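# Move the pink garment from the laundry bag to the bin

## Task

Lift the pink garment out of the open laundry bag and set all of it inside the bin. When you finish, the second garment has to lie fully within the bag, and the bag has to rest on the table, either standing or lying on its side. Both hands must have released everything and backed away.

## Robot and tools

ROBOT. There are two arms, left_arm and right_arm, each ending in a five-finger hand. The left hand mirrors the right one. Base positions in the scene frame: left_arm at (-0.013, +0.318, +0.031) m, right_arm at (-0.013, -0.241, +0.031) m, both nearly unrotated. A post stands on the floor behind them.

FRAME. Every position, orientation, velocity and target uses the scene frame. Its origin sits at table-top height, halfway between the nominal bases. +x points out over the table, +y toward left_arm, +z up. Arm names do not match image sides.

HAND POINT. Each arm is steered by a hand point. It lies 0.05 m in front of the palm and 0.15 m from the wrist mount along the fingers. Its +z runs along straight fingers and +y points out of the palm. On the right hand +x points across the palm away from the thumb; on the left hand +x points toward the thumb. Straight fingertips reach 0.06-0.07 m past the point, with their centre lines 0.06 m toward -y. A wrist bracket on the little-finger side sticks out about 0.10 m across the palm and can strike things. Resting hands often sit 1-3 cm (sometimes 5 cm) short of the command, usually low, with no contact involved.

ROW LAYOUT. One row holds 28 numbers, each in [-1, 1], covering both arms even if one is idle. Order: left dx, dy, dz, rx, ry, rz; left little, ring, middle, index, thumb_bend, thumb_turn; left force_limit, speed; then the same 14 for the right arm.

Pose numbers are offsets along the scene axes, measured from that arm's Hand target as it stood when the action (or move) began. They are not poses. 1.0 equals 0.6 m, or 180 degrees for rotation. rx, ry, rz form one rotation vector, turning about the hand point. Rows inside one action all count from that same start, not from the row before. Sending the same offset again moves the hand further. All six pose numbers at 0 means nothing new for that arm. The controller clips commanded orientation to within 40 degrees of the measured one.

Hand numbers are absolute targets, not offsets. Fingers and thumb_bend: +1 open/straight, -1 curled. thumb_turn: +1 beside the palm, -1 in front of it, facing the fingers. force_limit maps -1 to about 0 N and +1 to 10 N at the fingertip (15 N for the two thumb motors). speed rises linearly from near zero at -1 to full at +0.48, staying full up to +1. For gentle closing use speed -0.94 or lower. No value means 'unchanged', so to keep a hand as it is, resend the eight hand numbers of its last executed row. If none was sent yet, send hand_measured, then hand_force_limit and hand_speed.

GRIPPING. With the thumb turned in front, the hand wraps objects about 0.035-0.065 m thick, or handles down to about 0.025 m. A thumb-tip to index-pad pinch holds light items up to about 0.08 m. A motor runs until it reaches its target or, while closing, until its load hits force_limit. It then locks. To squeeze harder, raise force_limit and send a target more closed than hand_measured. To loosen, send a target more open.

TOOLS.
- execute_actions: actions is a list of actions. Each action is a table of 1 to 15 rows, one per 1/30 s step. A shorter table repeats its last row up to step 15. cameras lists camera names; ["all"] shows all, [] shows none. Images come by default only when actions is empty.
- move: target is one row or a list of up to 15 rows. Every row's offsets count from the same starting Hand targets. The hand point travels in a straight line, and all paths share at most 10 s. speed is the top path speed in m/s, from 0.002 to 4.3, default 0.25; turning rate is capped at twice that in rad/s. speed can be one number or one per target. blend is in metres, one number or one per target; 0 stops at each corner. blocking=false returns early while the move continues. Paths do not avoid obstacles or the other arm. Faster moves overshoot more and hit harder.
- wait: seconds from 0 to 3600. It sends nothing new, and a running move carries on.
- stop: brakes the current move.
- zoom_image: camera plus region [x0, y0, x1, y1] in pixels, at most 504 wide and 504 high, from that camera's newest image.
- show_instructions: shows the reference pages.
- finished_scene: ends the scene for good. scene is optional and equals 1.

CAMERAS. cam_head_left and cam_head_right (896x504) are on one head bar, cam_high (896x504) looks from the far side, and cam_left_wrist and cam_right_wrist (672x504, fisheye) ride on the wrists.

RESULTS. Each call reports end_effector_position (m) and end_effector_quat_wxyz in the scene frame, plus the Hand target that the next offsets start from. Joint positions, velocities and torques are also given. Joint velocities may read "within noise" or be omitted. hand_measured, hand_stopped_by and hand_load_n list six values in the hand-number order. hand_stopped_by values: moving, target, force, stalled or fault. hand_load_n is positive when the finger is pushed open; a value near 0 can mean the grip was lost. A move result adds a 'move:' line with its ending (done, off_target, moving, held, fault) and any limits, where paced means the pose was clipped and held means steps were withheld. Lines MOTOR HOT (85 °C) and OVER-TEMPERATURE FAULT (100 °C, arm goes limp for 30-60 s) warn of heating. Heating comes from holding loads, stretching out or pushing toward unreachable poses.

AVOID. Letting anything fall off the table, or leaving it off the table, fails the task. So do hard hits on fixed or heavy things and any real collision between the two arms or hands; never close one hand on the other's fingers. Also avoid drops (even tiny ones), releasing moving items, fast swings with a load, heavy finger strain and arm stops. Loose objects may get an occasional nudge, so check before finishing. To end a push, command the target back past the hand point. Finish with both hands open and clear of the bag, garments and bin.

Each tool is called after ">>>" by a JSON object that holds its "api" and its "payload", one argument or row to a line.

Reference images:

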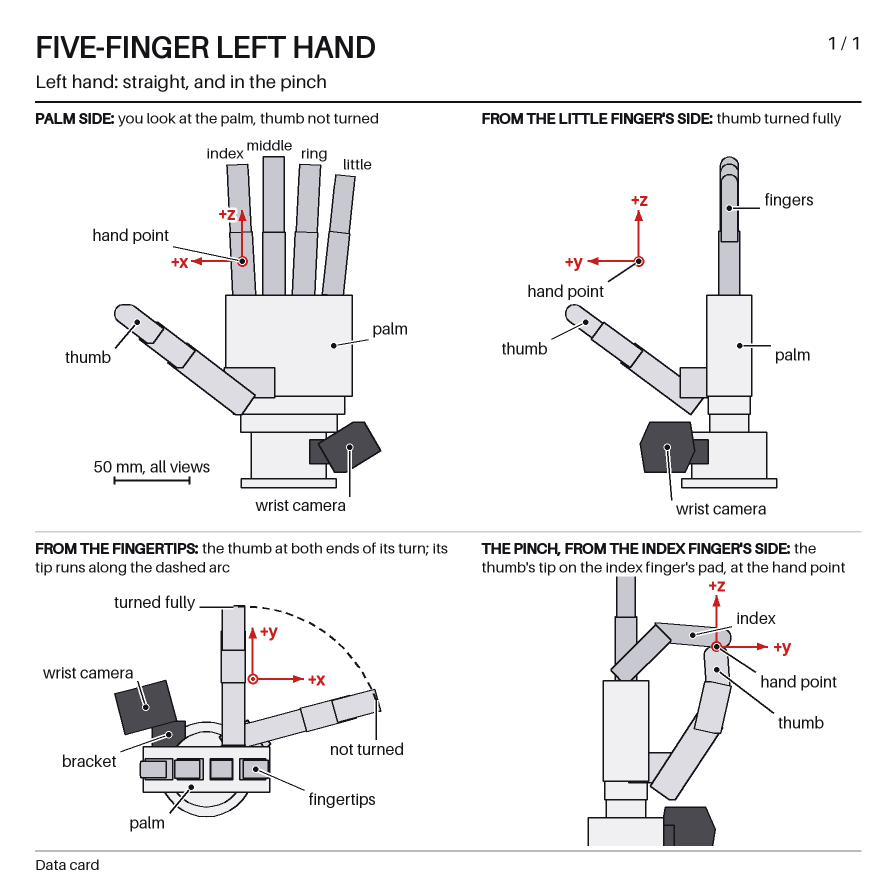

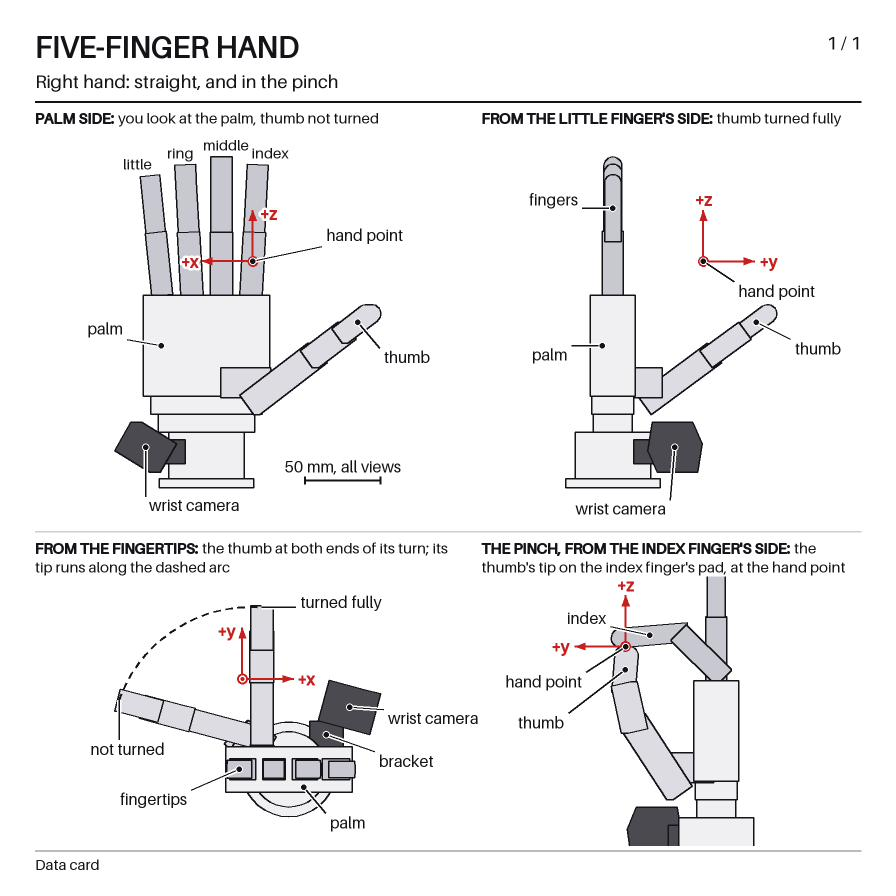

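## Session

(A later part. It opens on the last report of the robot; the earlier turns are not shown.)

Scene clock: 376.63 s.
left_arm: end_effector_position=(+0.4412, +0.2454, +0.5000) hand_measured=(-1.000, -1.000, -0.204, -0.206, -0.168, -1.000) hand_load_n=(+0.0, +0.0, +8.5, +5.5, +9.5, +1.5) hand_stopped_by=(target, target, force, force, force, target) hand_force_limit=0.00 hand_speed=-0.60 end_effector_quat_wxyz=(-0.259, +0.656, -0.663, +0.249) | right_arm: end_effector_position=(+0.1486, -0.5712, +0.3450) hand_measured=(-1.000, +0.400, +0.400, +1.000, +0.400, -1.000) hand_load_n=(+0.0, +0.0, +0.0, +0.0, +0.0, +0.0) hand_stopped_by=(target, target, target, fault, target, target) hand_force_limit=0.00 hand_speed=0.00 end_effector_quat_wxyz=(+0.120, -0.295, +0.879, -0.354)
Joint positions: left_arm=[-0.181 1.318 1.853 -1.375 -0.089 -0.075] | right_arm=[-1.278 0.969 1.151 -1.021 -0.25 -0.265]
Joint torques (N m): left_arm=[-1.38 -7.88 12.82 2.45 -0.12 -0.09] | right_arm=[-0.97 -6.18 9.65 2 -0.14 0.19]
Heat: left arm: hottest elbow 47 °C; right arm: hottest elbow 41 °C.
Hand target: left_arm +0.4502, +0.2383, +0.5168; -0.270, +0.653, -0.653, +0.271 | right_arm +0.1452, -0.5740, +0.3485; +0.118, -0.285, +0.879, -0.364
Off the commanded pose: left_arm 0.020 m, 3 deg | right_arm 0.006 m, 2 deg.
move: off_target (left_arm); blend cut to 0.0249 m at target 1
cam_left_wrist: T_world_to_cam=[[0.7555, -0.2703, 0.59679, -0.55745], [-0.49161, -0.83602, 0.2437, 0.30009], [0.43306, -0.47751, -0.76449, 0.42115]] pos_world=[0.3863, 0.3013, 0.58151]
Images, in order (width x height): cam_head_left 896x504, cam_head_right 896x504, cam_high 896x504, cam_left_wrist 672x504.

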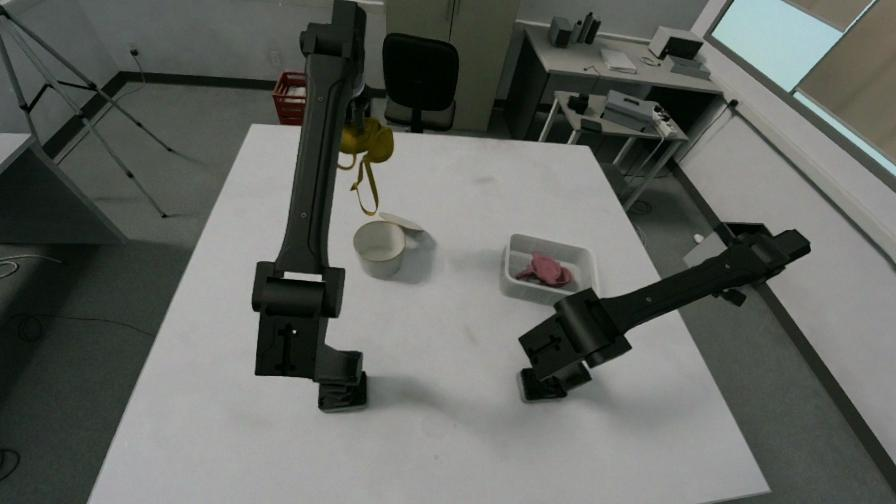

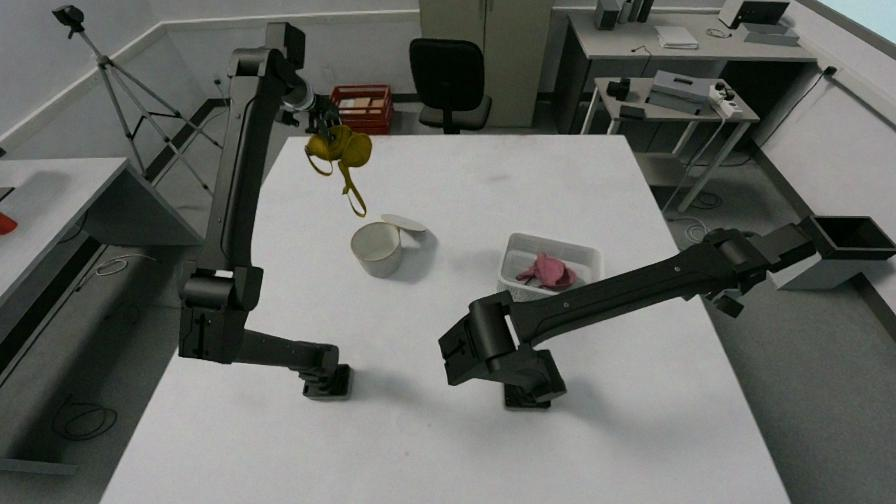

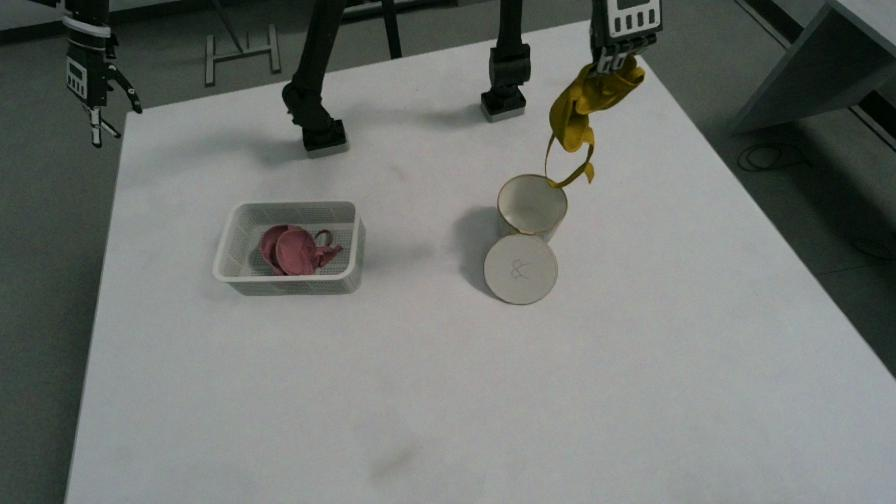

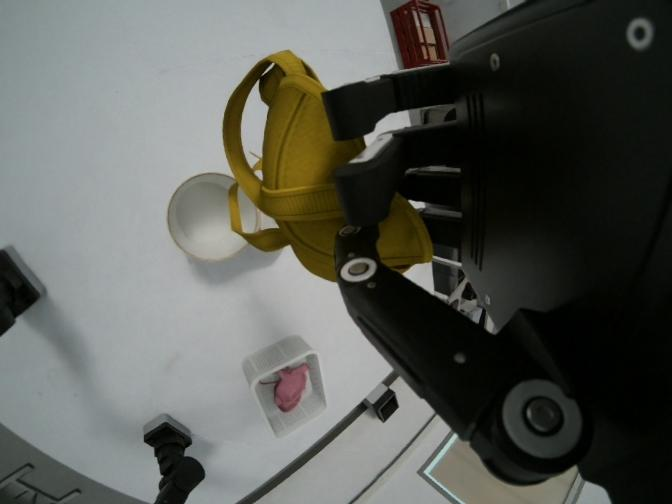

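>>> {"api": "move", "payload": {
  "target": [-0.055,-0.066,-0.03,0,0,0,-1,-1,-0.25,-0.25,-0.25,-1,0.0,-0.6,0,0,0,0,0,0,-1,0.4,0.4,1,0.4,-1,0.0,0],
  "speed": 0.08,
  "cameras": ["cam_left_wrist","cam_high","cam_head_right","cam_head_left"]
}}

>>> {"api": "zoom_image", "payload": {
  "camera": "cam_high",
  "region": [450, 50, 700, 310]
}}

>>> {"api": "zoom_image", "payload": {
  "camera": "cam_head_right",
  "region": [250, 100, 500, 350]
}}

Scene clock: 379.30 s.
left_arm: end_effector_position=(+0.4163, +0.2064, +0.4878) hand_measured=(-1.000, -1.000, -0.204, -0.206, -0.168, -1.000) hand_load_n=(+0.0, +0.0, +8.5, +5.5, +9.5, +1.0) hand_stopped_by=(target, target, force, force, force, target) hand_force_limit=0.00 hand_speed=-0.60 end_effector_quat_wxyz=(-0.263, +0.656, -0.662, +0.250) | right_arm: end_effector_position=(+0.1486, -0.5712, +0.3450) hand_measured=(-1.000, +0.400, +0.400, +1.000, +0.400, -1.000) hand_load_n=(+0.0, +0.0, +0.0, +0.0, +0.0, +0.5) hand_stopped_by=(target, target, target, fault, target, target) hand_force_limit=0.00 hand_speed=0.00 end_effector_quat_wxyz=(+0.120, -0.295, +0.879, -0.354)
Joint positions: left_arm=[-0.304 1.254 1.759 -1.349 -0.177 -0.166] | right_arm=[-1.278 0.969 1.151 -1.021 -0.25 -0.265]
Joint torques (N m): left_arm=[-2.2 -8.35 10 2.66 -0.22 -0.11] | right_arm=[-0.97 -6.18 9.66 2 -0.14 0.19]
Heat: left arm: hottest elbow 47 °C; right arm: hottest elbow 41 °C.
Hand target: left_arm +0.4171, +0.1988, +0.4989; -0.271, +0.654, -0.653, +0.271 | right_arm +0.1452, -0.5740, +0.3485; +0.118, -0.285, +0.879, -0.364
Off the commanded pose: left_arm 0.013 m, 3 deg | right_arm 0.006 m, 2 deg.
move: off_target (left_arm)
cam_left_wrist: T_world_to_cam=[[0.75137, -0.27038, 0.60194, -0.54268], [-0.49084, -0.83869, 0.23596, 0.26226], [0.44104, -0.47275, -0.76288, 0.39894]] pos_world=[0.36053, 0.26182, 0.56912]
Images, in order (width x height): cam_head_left 896x504, cam_head_right 896x504, cam_high 896x504, cam_left_wrist 672x504.

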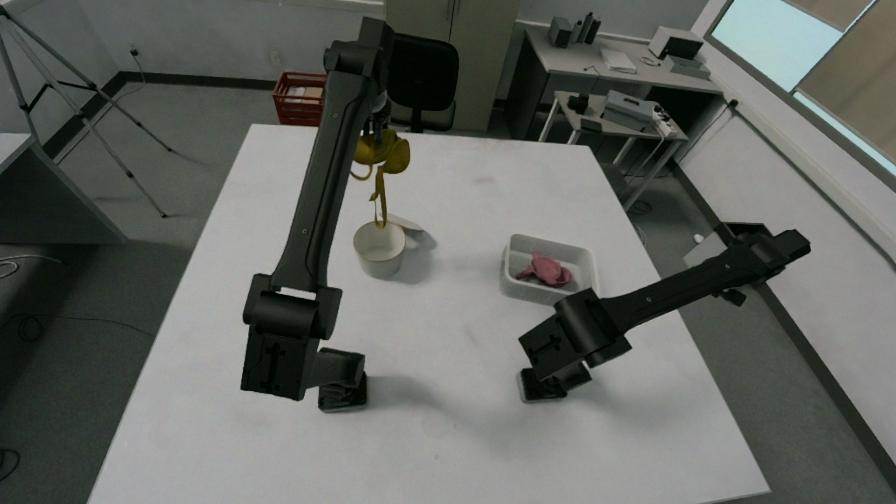

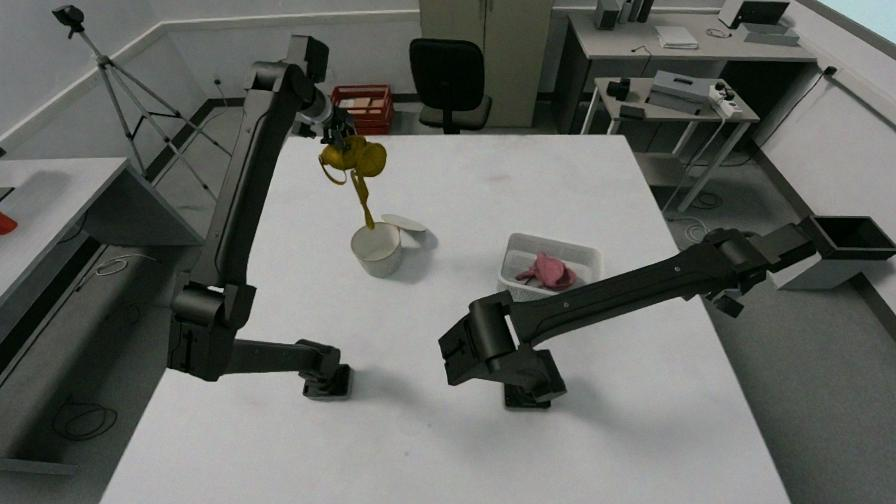

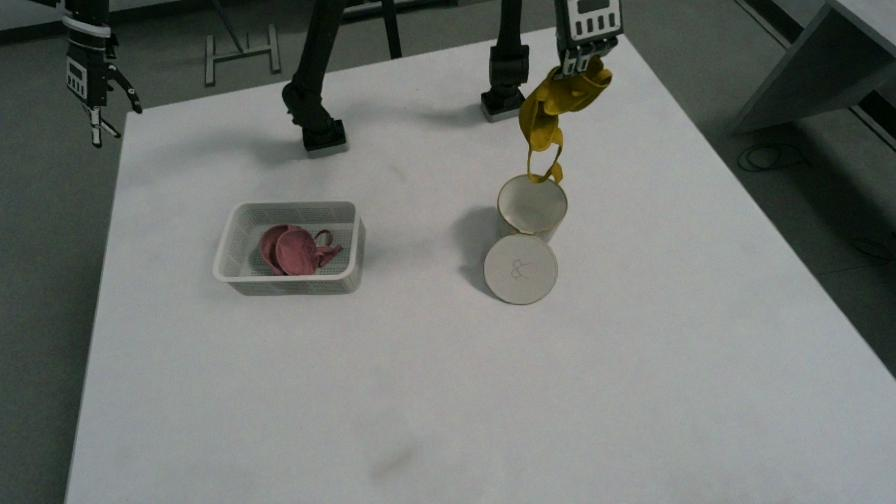

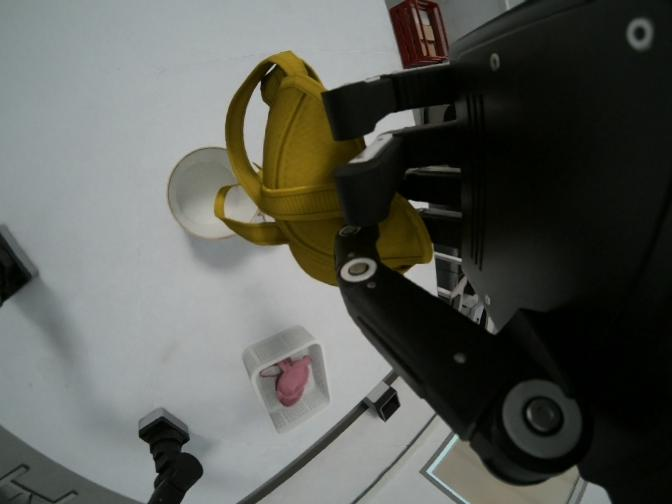

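Scaled by 1.938 from the camera's image (finer frame: 1280x720).

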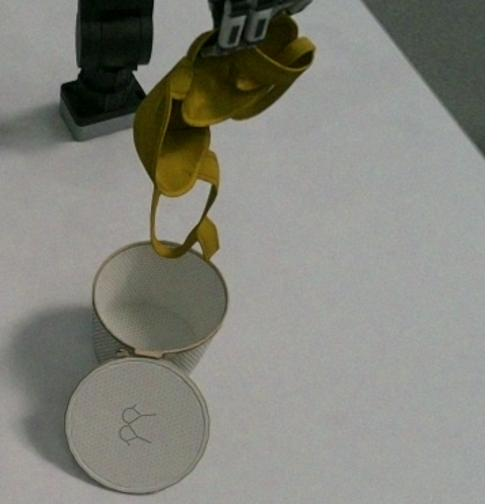

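Scaled by 2.016 from the camera's image (finer frame: 1280x720).

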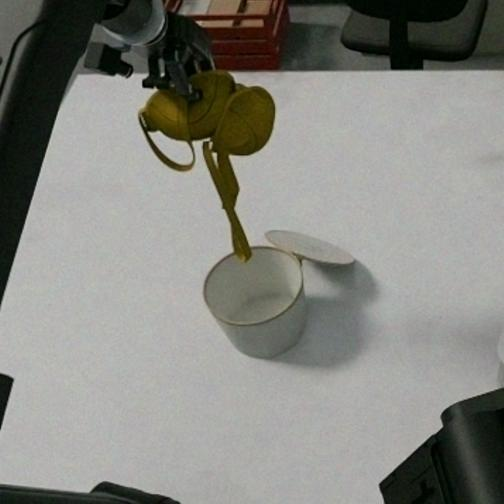

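>>> {"api": "move", "payload": {
  "target": [-0.012,-0.01,-0.2,0,0,0,-1,-1,-0.25,-0.25,-0.25,-1,0.0,-0.6,0,0,0,0,0,0,-1,0.4,0.4,1,0.4,-1,0.0,0],
  "speed": 0.08,
  "cameras": ["cam_left_wrist","cam_high","cam_head_right"]
}}

>>> {"api": "zoom_image", "payload": {
  "camera": "cam_high",
  "region": [450, 50, 700, 310]
}}

>>> {"api": "zoom_image", "payload": {
  "camera": "cam_head_right",
  "region": [250, 100, 500, 350]
}}

Scene clock: 382.20 s.
left_arm: end_effector_position=(+0.4075, +0.2010, +0.3668) hand_measured=(-1.000, -1.000, -0.204, -0.206, -0.168, -1.000) hand_load_n=(+0.5, +0.0, +8.5, +6.0, +10.0, +1.5) hand_stopped_by=(target, target, force, force, force, target) hand_force_limit=0.00 hand_speed=-0.60 end_effector_quat_wxyz=(-0.263, +0.656, -0.661, +0.249) | right_arm: end_effector_position=(+0.1486, -0.5712, +0.3450) hand_measured=(-1.000, +0.400, +0.400, +1.000, +0.400, -1.000) hand_load_n=(+0.0, +0.0, +0.0, +0.0, +0.0, +0.0) hand_stopped_by=(target, target, target, fault, target, target) hand_force_limit=0.00 hand_speed=0.00 end_effector_quat_wxyz=(+0.120, -0.295, +0.879, -0.354)
Joint positions: left_arm=[-0.326 1.13 1.324 -1.044 -0.193 -0.183] | right_arm=[-1.278 0.969 1.151 -1.021 -0.25 -0.265]
Joint torques (N m): left_arm=[-2.02 -7.71 11.03 2.52 -0.22 -0.14] | right_arm=[-0.97 -6.18 9.65 2 -0.14 0.19]
Heat: left arm: hottest elbow 47 °C; right arm: hottest elbow 41 °C.
Hand target: left_arm +0.4100, +0.1927, +0.3788; -0.270, +0.653, -0.653, +0.271 | right_arm +0.1452, -0.5740, +0.3485; +0.118, -0.285, +0.879, -0.364
Off the commanded pose: left_arm 0.015 m, 3 deg | right_arm 0.006 m, 2 deg.
move: off_target (left_arm)
cam_left_wrist: T_world_to_cam=[[0.75267, -0.26997, 0.6005, -0.46476], [-0.48938, -0.83954, 0.23596, 0.28161], [0.44044, -0.47147, -0.76402, 0.30834]] pos_world=[0.35182, 0.25633, 0.44822]
Images, in order (width x height): cam_head_right 896x504, cam_high 896x504, cam_left_wrist 672x504.

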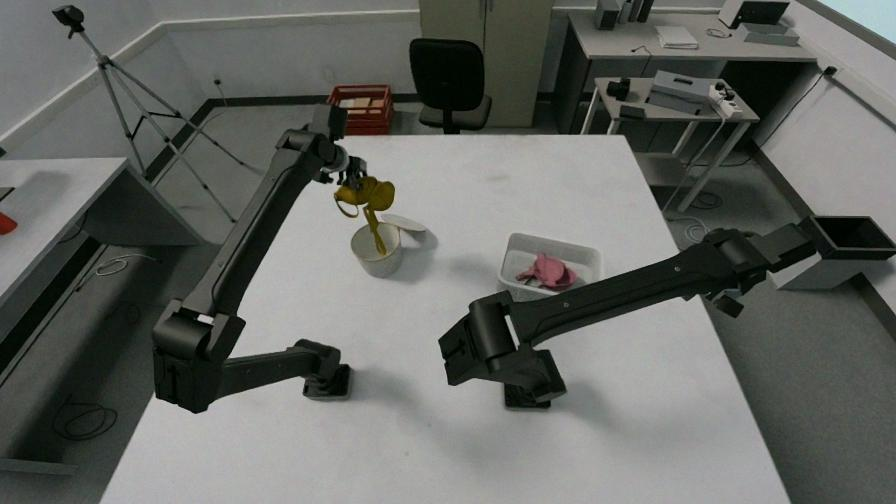

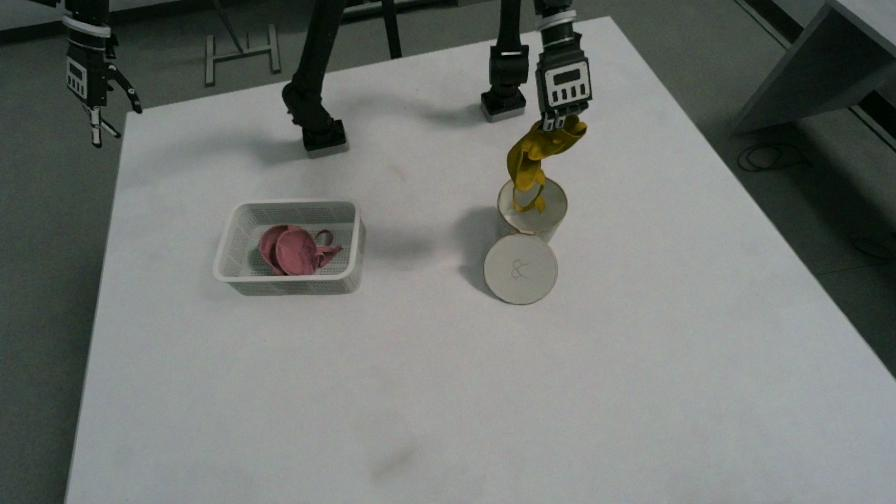

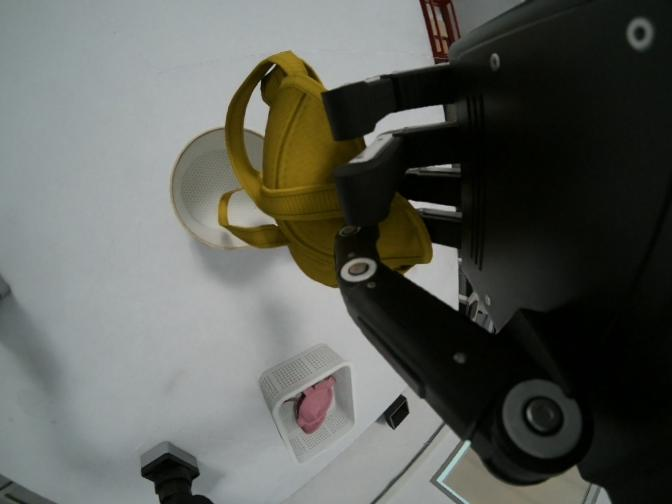

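Scaled by 1.938 from the camera's image (finer frame: 1280x720).

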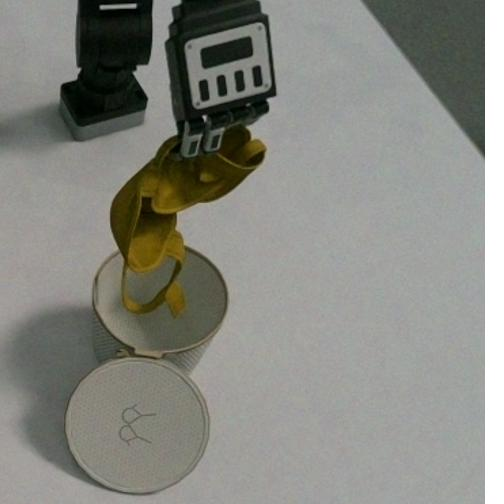

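Scaled by 2.016 from the camera's image (finer frame: 1280x720).

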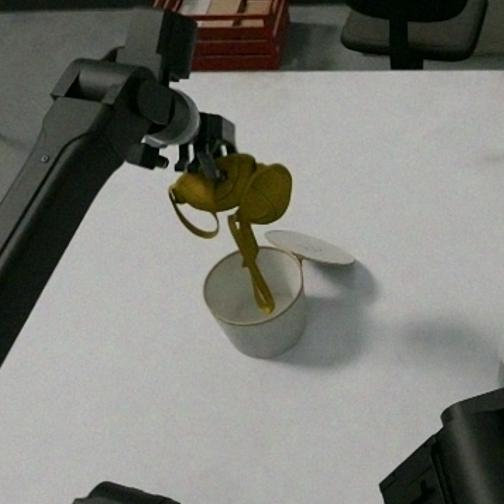

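>>> {"api": "move", "payload": {
  "target": [-0.015,0.03,-0.15,0,0,0,-1,-1,-0.25,-0.25,-0.25,-1,0.0,-0.6,0,0,0,0,0,0,-1,0.4,0.4,1,0.4,-1,0.0,0],
  "speed": 0.07,
  "cameras": ["cam_left_wrist","cam_high","cam_head_right","cam_head_left"]
}}

>>> {"api": "zoom_image", "payload": {
  "camera": "cam_high",
  "region": [450, 90, 640, 310]
}}

>>> {"api": "zoom_image", "payload": {
  "camera": "cam_head_right",
  "region": [290, 140, 460, 310]
}}

Scene clock: 385.03 s.
left_arm: end_effector_position=(+0.3942, +0.2054, +0.2773) hand_measured=(-1.000, -1.000, -0.204, -0.206, -0.168, -1.000) hand_load_n=(+0.0, +0.0, +8.5, +6.0, +9.5, +1.5) hand_stopped_by=(target, target, force, force, force, target) hand_force_limit=0.00 hand_speed=-0.60 end_effector_quat_wxyz=(-0.257, +0.658, -0.660, +0.256) | right_arm: end_effector_position=(+0.1486, -0.5712, +0.3450) hand_measured=(-1.000, +0.400, +0.400, +1.000, +0.400, -1.000) hand_load_n=(+0.0, +0.0, +0.0, +0.0, +0.0, +0.0) hand_stopped_by=(target, target, target, fault, target, target) hand_force_limit=0.00 hand_speed=0.00 end_effector_quat_wxyz=(+0.120, -0.295, +0.879, -0.354)
Joint positions: left_arm=[-0.313 1.069 1.043 -0.818 -0.169 -0.183] | right_arm=[-1.278 0.969 1.151 -1.021 -0.25 -0.265]
Joint torques (N m): left_arm=[0.56 -7.24 11.19 2.66 -0.02 0.2] | right_arm=[-1.03 -6.12 9.65 2 -0.14 0.19]
Heat: left arm: hottest elbow 47 °C; right arm: hottest elbow 41 °C.
Hand target: left_arm +0.4009, +0.2108, +0.2886; -0.270, +0.653, -0.653, +0.270 | right_arm +0.1452, -0.5740, +0.3485; +0.118, -0.285, +0.879, -0.364
Off the commanded pose: left_arm 0.014 m, 2 deg | right_arm 0.006 m, 2 deg.
move: off_target (left_arm)
cam_left_wrist: T_world_to_cam=[[0.75155, -0.26084, 0.60592, -0.40276], [-0.49181, -0.8337, 0.25113, 0.29546], [0.43965, -0.48673, -0.75485, 0.24879]] pos_world=[0.33862, 0.26237, 0.35764]
Images, in order (width x height): cam_head_left 896x504, cam_head_right 896x504, cam_high 896x504, cam_left_wrist 672x504.

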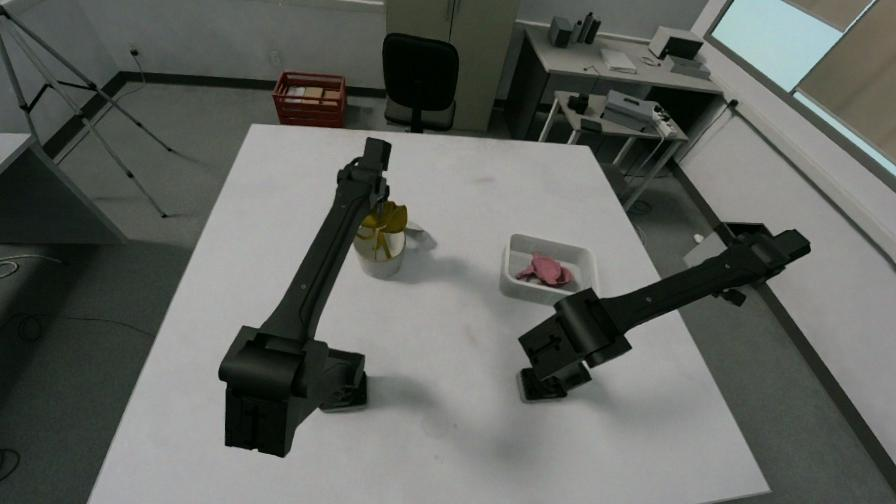

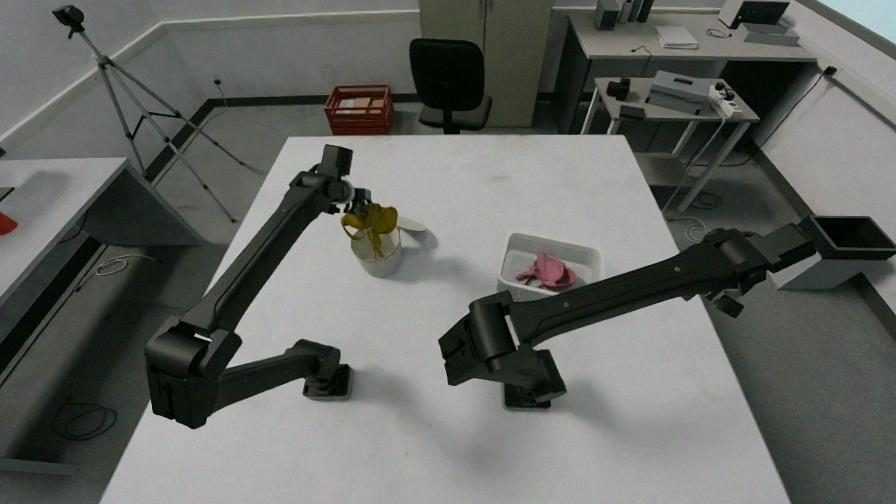

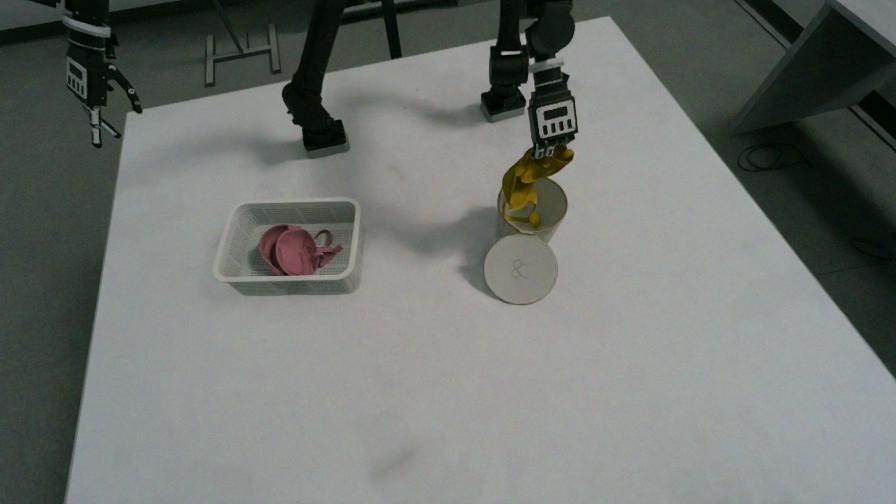

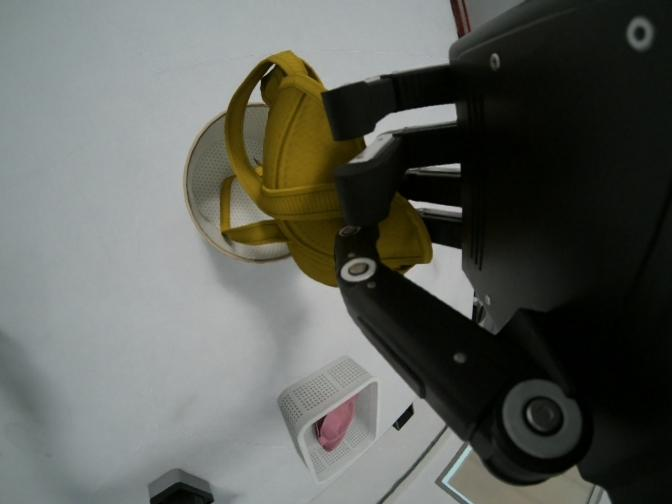

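Scaled by 2.291 from the camera's image (finer frame: 1280x720).

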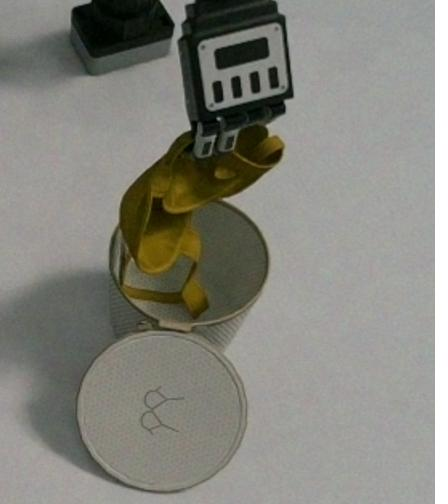

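Scaled by 2.965 from the camera's image (finer frame: 1280x720).

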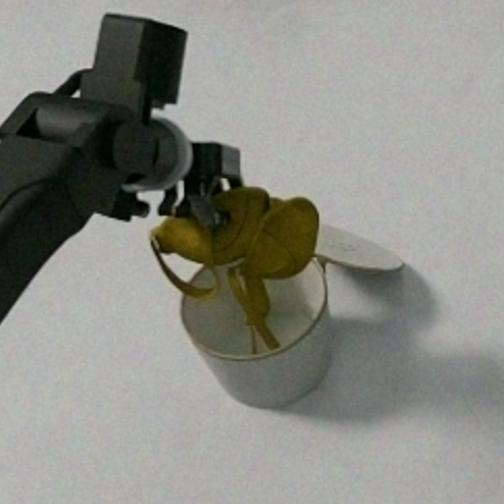

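>>> {"api": "move", "payload": {
  "target": [-0.0,0.015,-0.148,0,0,0,-1,-1,-0.25,-0.25,-0.25,-1,0.0,-0.6,0,0,0,0,0,0,-1,0.4,0.4,1,0.4,-1,0.0,0],
  "speed": 0.07,
  "cameras": ["cam_left_wrist","cam_high","cam_head_right","cam_head_left"]
}}

>>> {"api": "zoom_image", "payload": {
  "camera": "cam_high",
  "region": [450, 90, 640, 310]
}}

>>> {"api": "zoom_image", "payload": {
  "camera": "cam_head_right",
  "region": [290, 140, 460, 310]
}}

>>> {"api": "zoom_image", "payload": {
  "camera": "cam_head_left",
  "region": [290, 140, 460, 310]
}}

Scene clock: 388.13 s.
left_arm: end_effector_position=(+0.3919, +0.2148, +0.1962) hand_measured=(-1.000, -1.000, -0.204, -0.206, -0.168, -1.000) hand_load_n=(+0.0, +0.0, +8.5, +5.5, +9.5, +1.0) hand_stopped_by=(target, target, force, force, force, target) hand_force_limit=0.00 hand_speed=-0.60 end_effector_quat_wxyz=(-0.261, +0.656, -0.657, +0.264) | right_arm: end_effector_position=(+0.1486, -0.5712, +0.3450) hand_measured=(-1.000, +0.400, +0.400, +1.000, +0.400, -1.000) hand_load_n=(+0.0, +0.0, +0.0, +0.0, +0.0, +0.0) hand_stopped_by=(target, target, target, fault, target, target) hand_force_limit=0.00 hand_speed=0.00 end_effector_quat_wxyz=(+0.120, -0.295, +0.879, -0.354)
Joint positions: left_arm=[-0.286 1.076 0.826 -0.571 -0.15 -0.164] | right_arm=[-1.278 0.969 1.151 -1.021 -0.25 -0.265]
Joint torques (N m): left_arm=[0.26 -5.07 11.07 2.73 0 0.2] | right_arm=[-1.03 -6.18 9.63 2 -0.14 0.19]
Heat: left arm: hottest elbow 46 °C; right arm: hottest elbow 41 °C.
Hand target: left_arm +0.4009, +0.2198, +0.1998; -0.270, +0.653, -0.653, +0.270 | right_arm +0.1452, -0.5740, +0.3485; +0.118, -0.285, +0.879, -0.364
Off the commanded pose: left_arm 0.011 m, 1 deg | right_arm 0.006 m, 2 deg.
move: off_target (left_arm)
cam_left_wrist: T_world_to_cam=[[0.74044, -0.25708, 0.62101, -0.34888], [-0.4963, -0.8322, 0.24724, 0.32465], [0.45325, -0.49128, -0.74378, 0.18659]] pos_world=[0.33488, 0.27215, 0.27518]
Images, in order (width x height): cam_head_left 896x504, cam_head_right 896x504, cam_high 896x504, cam_left_wrist 672x504.

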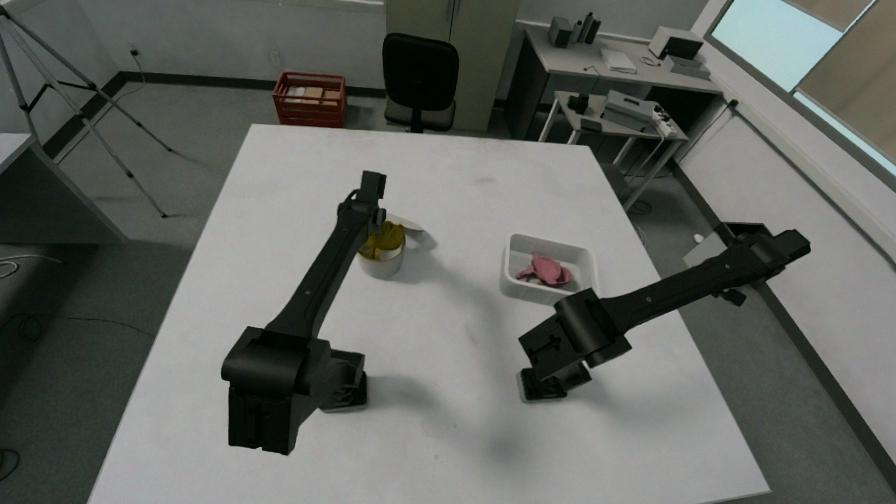

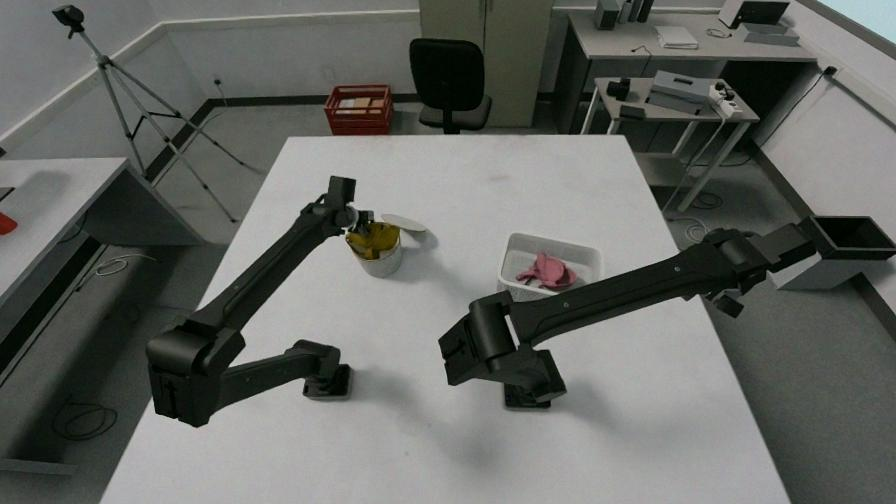

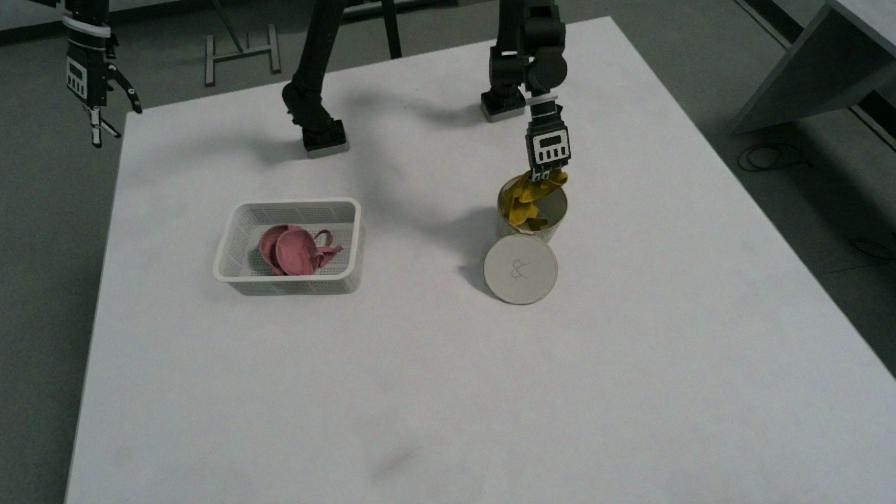

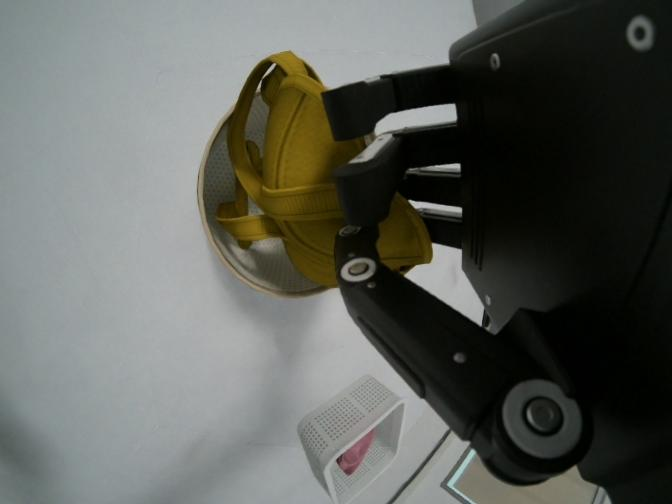

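Scaled by 2.291 from the camera's image (finer frame: 1280x720).

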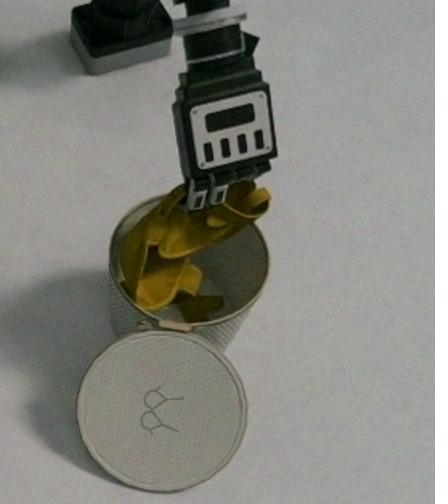

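Scaled by 2.965 from the camera's image (finer frame: 1280x720).

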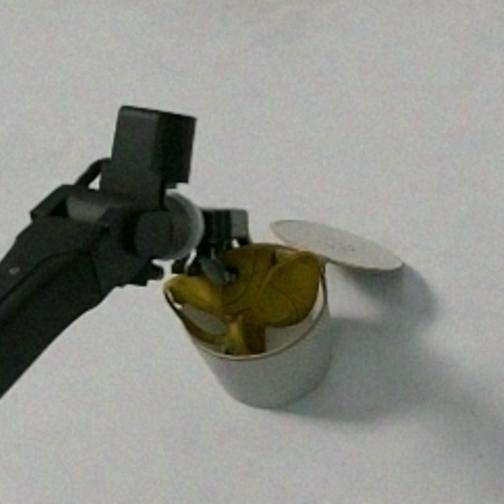

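Scaled by 2.965 from the camera's image (finer frame: 1280x720).

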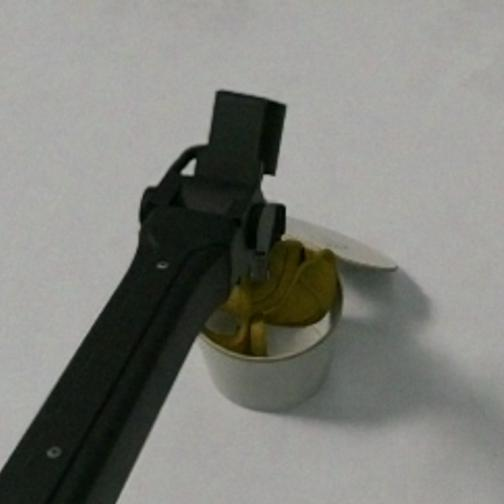

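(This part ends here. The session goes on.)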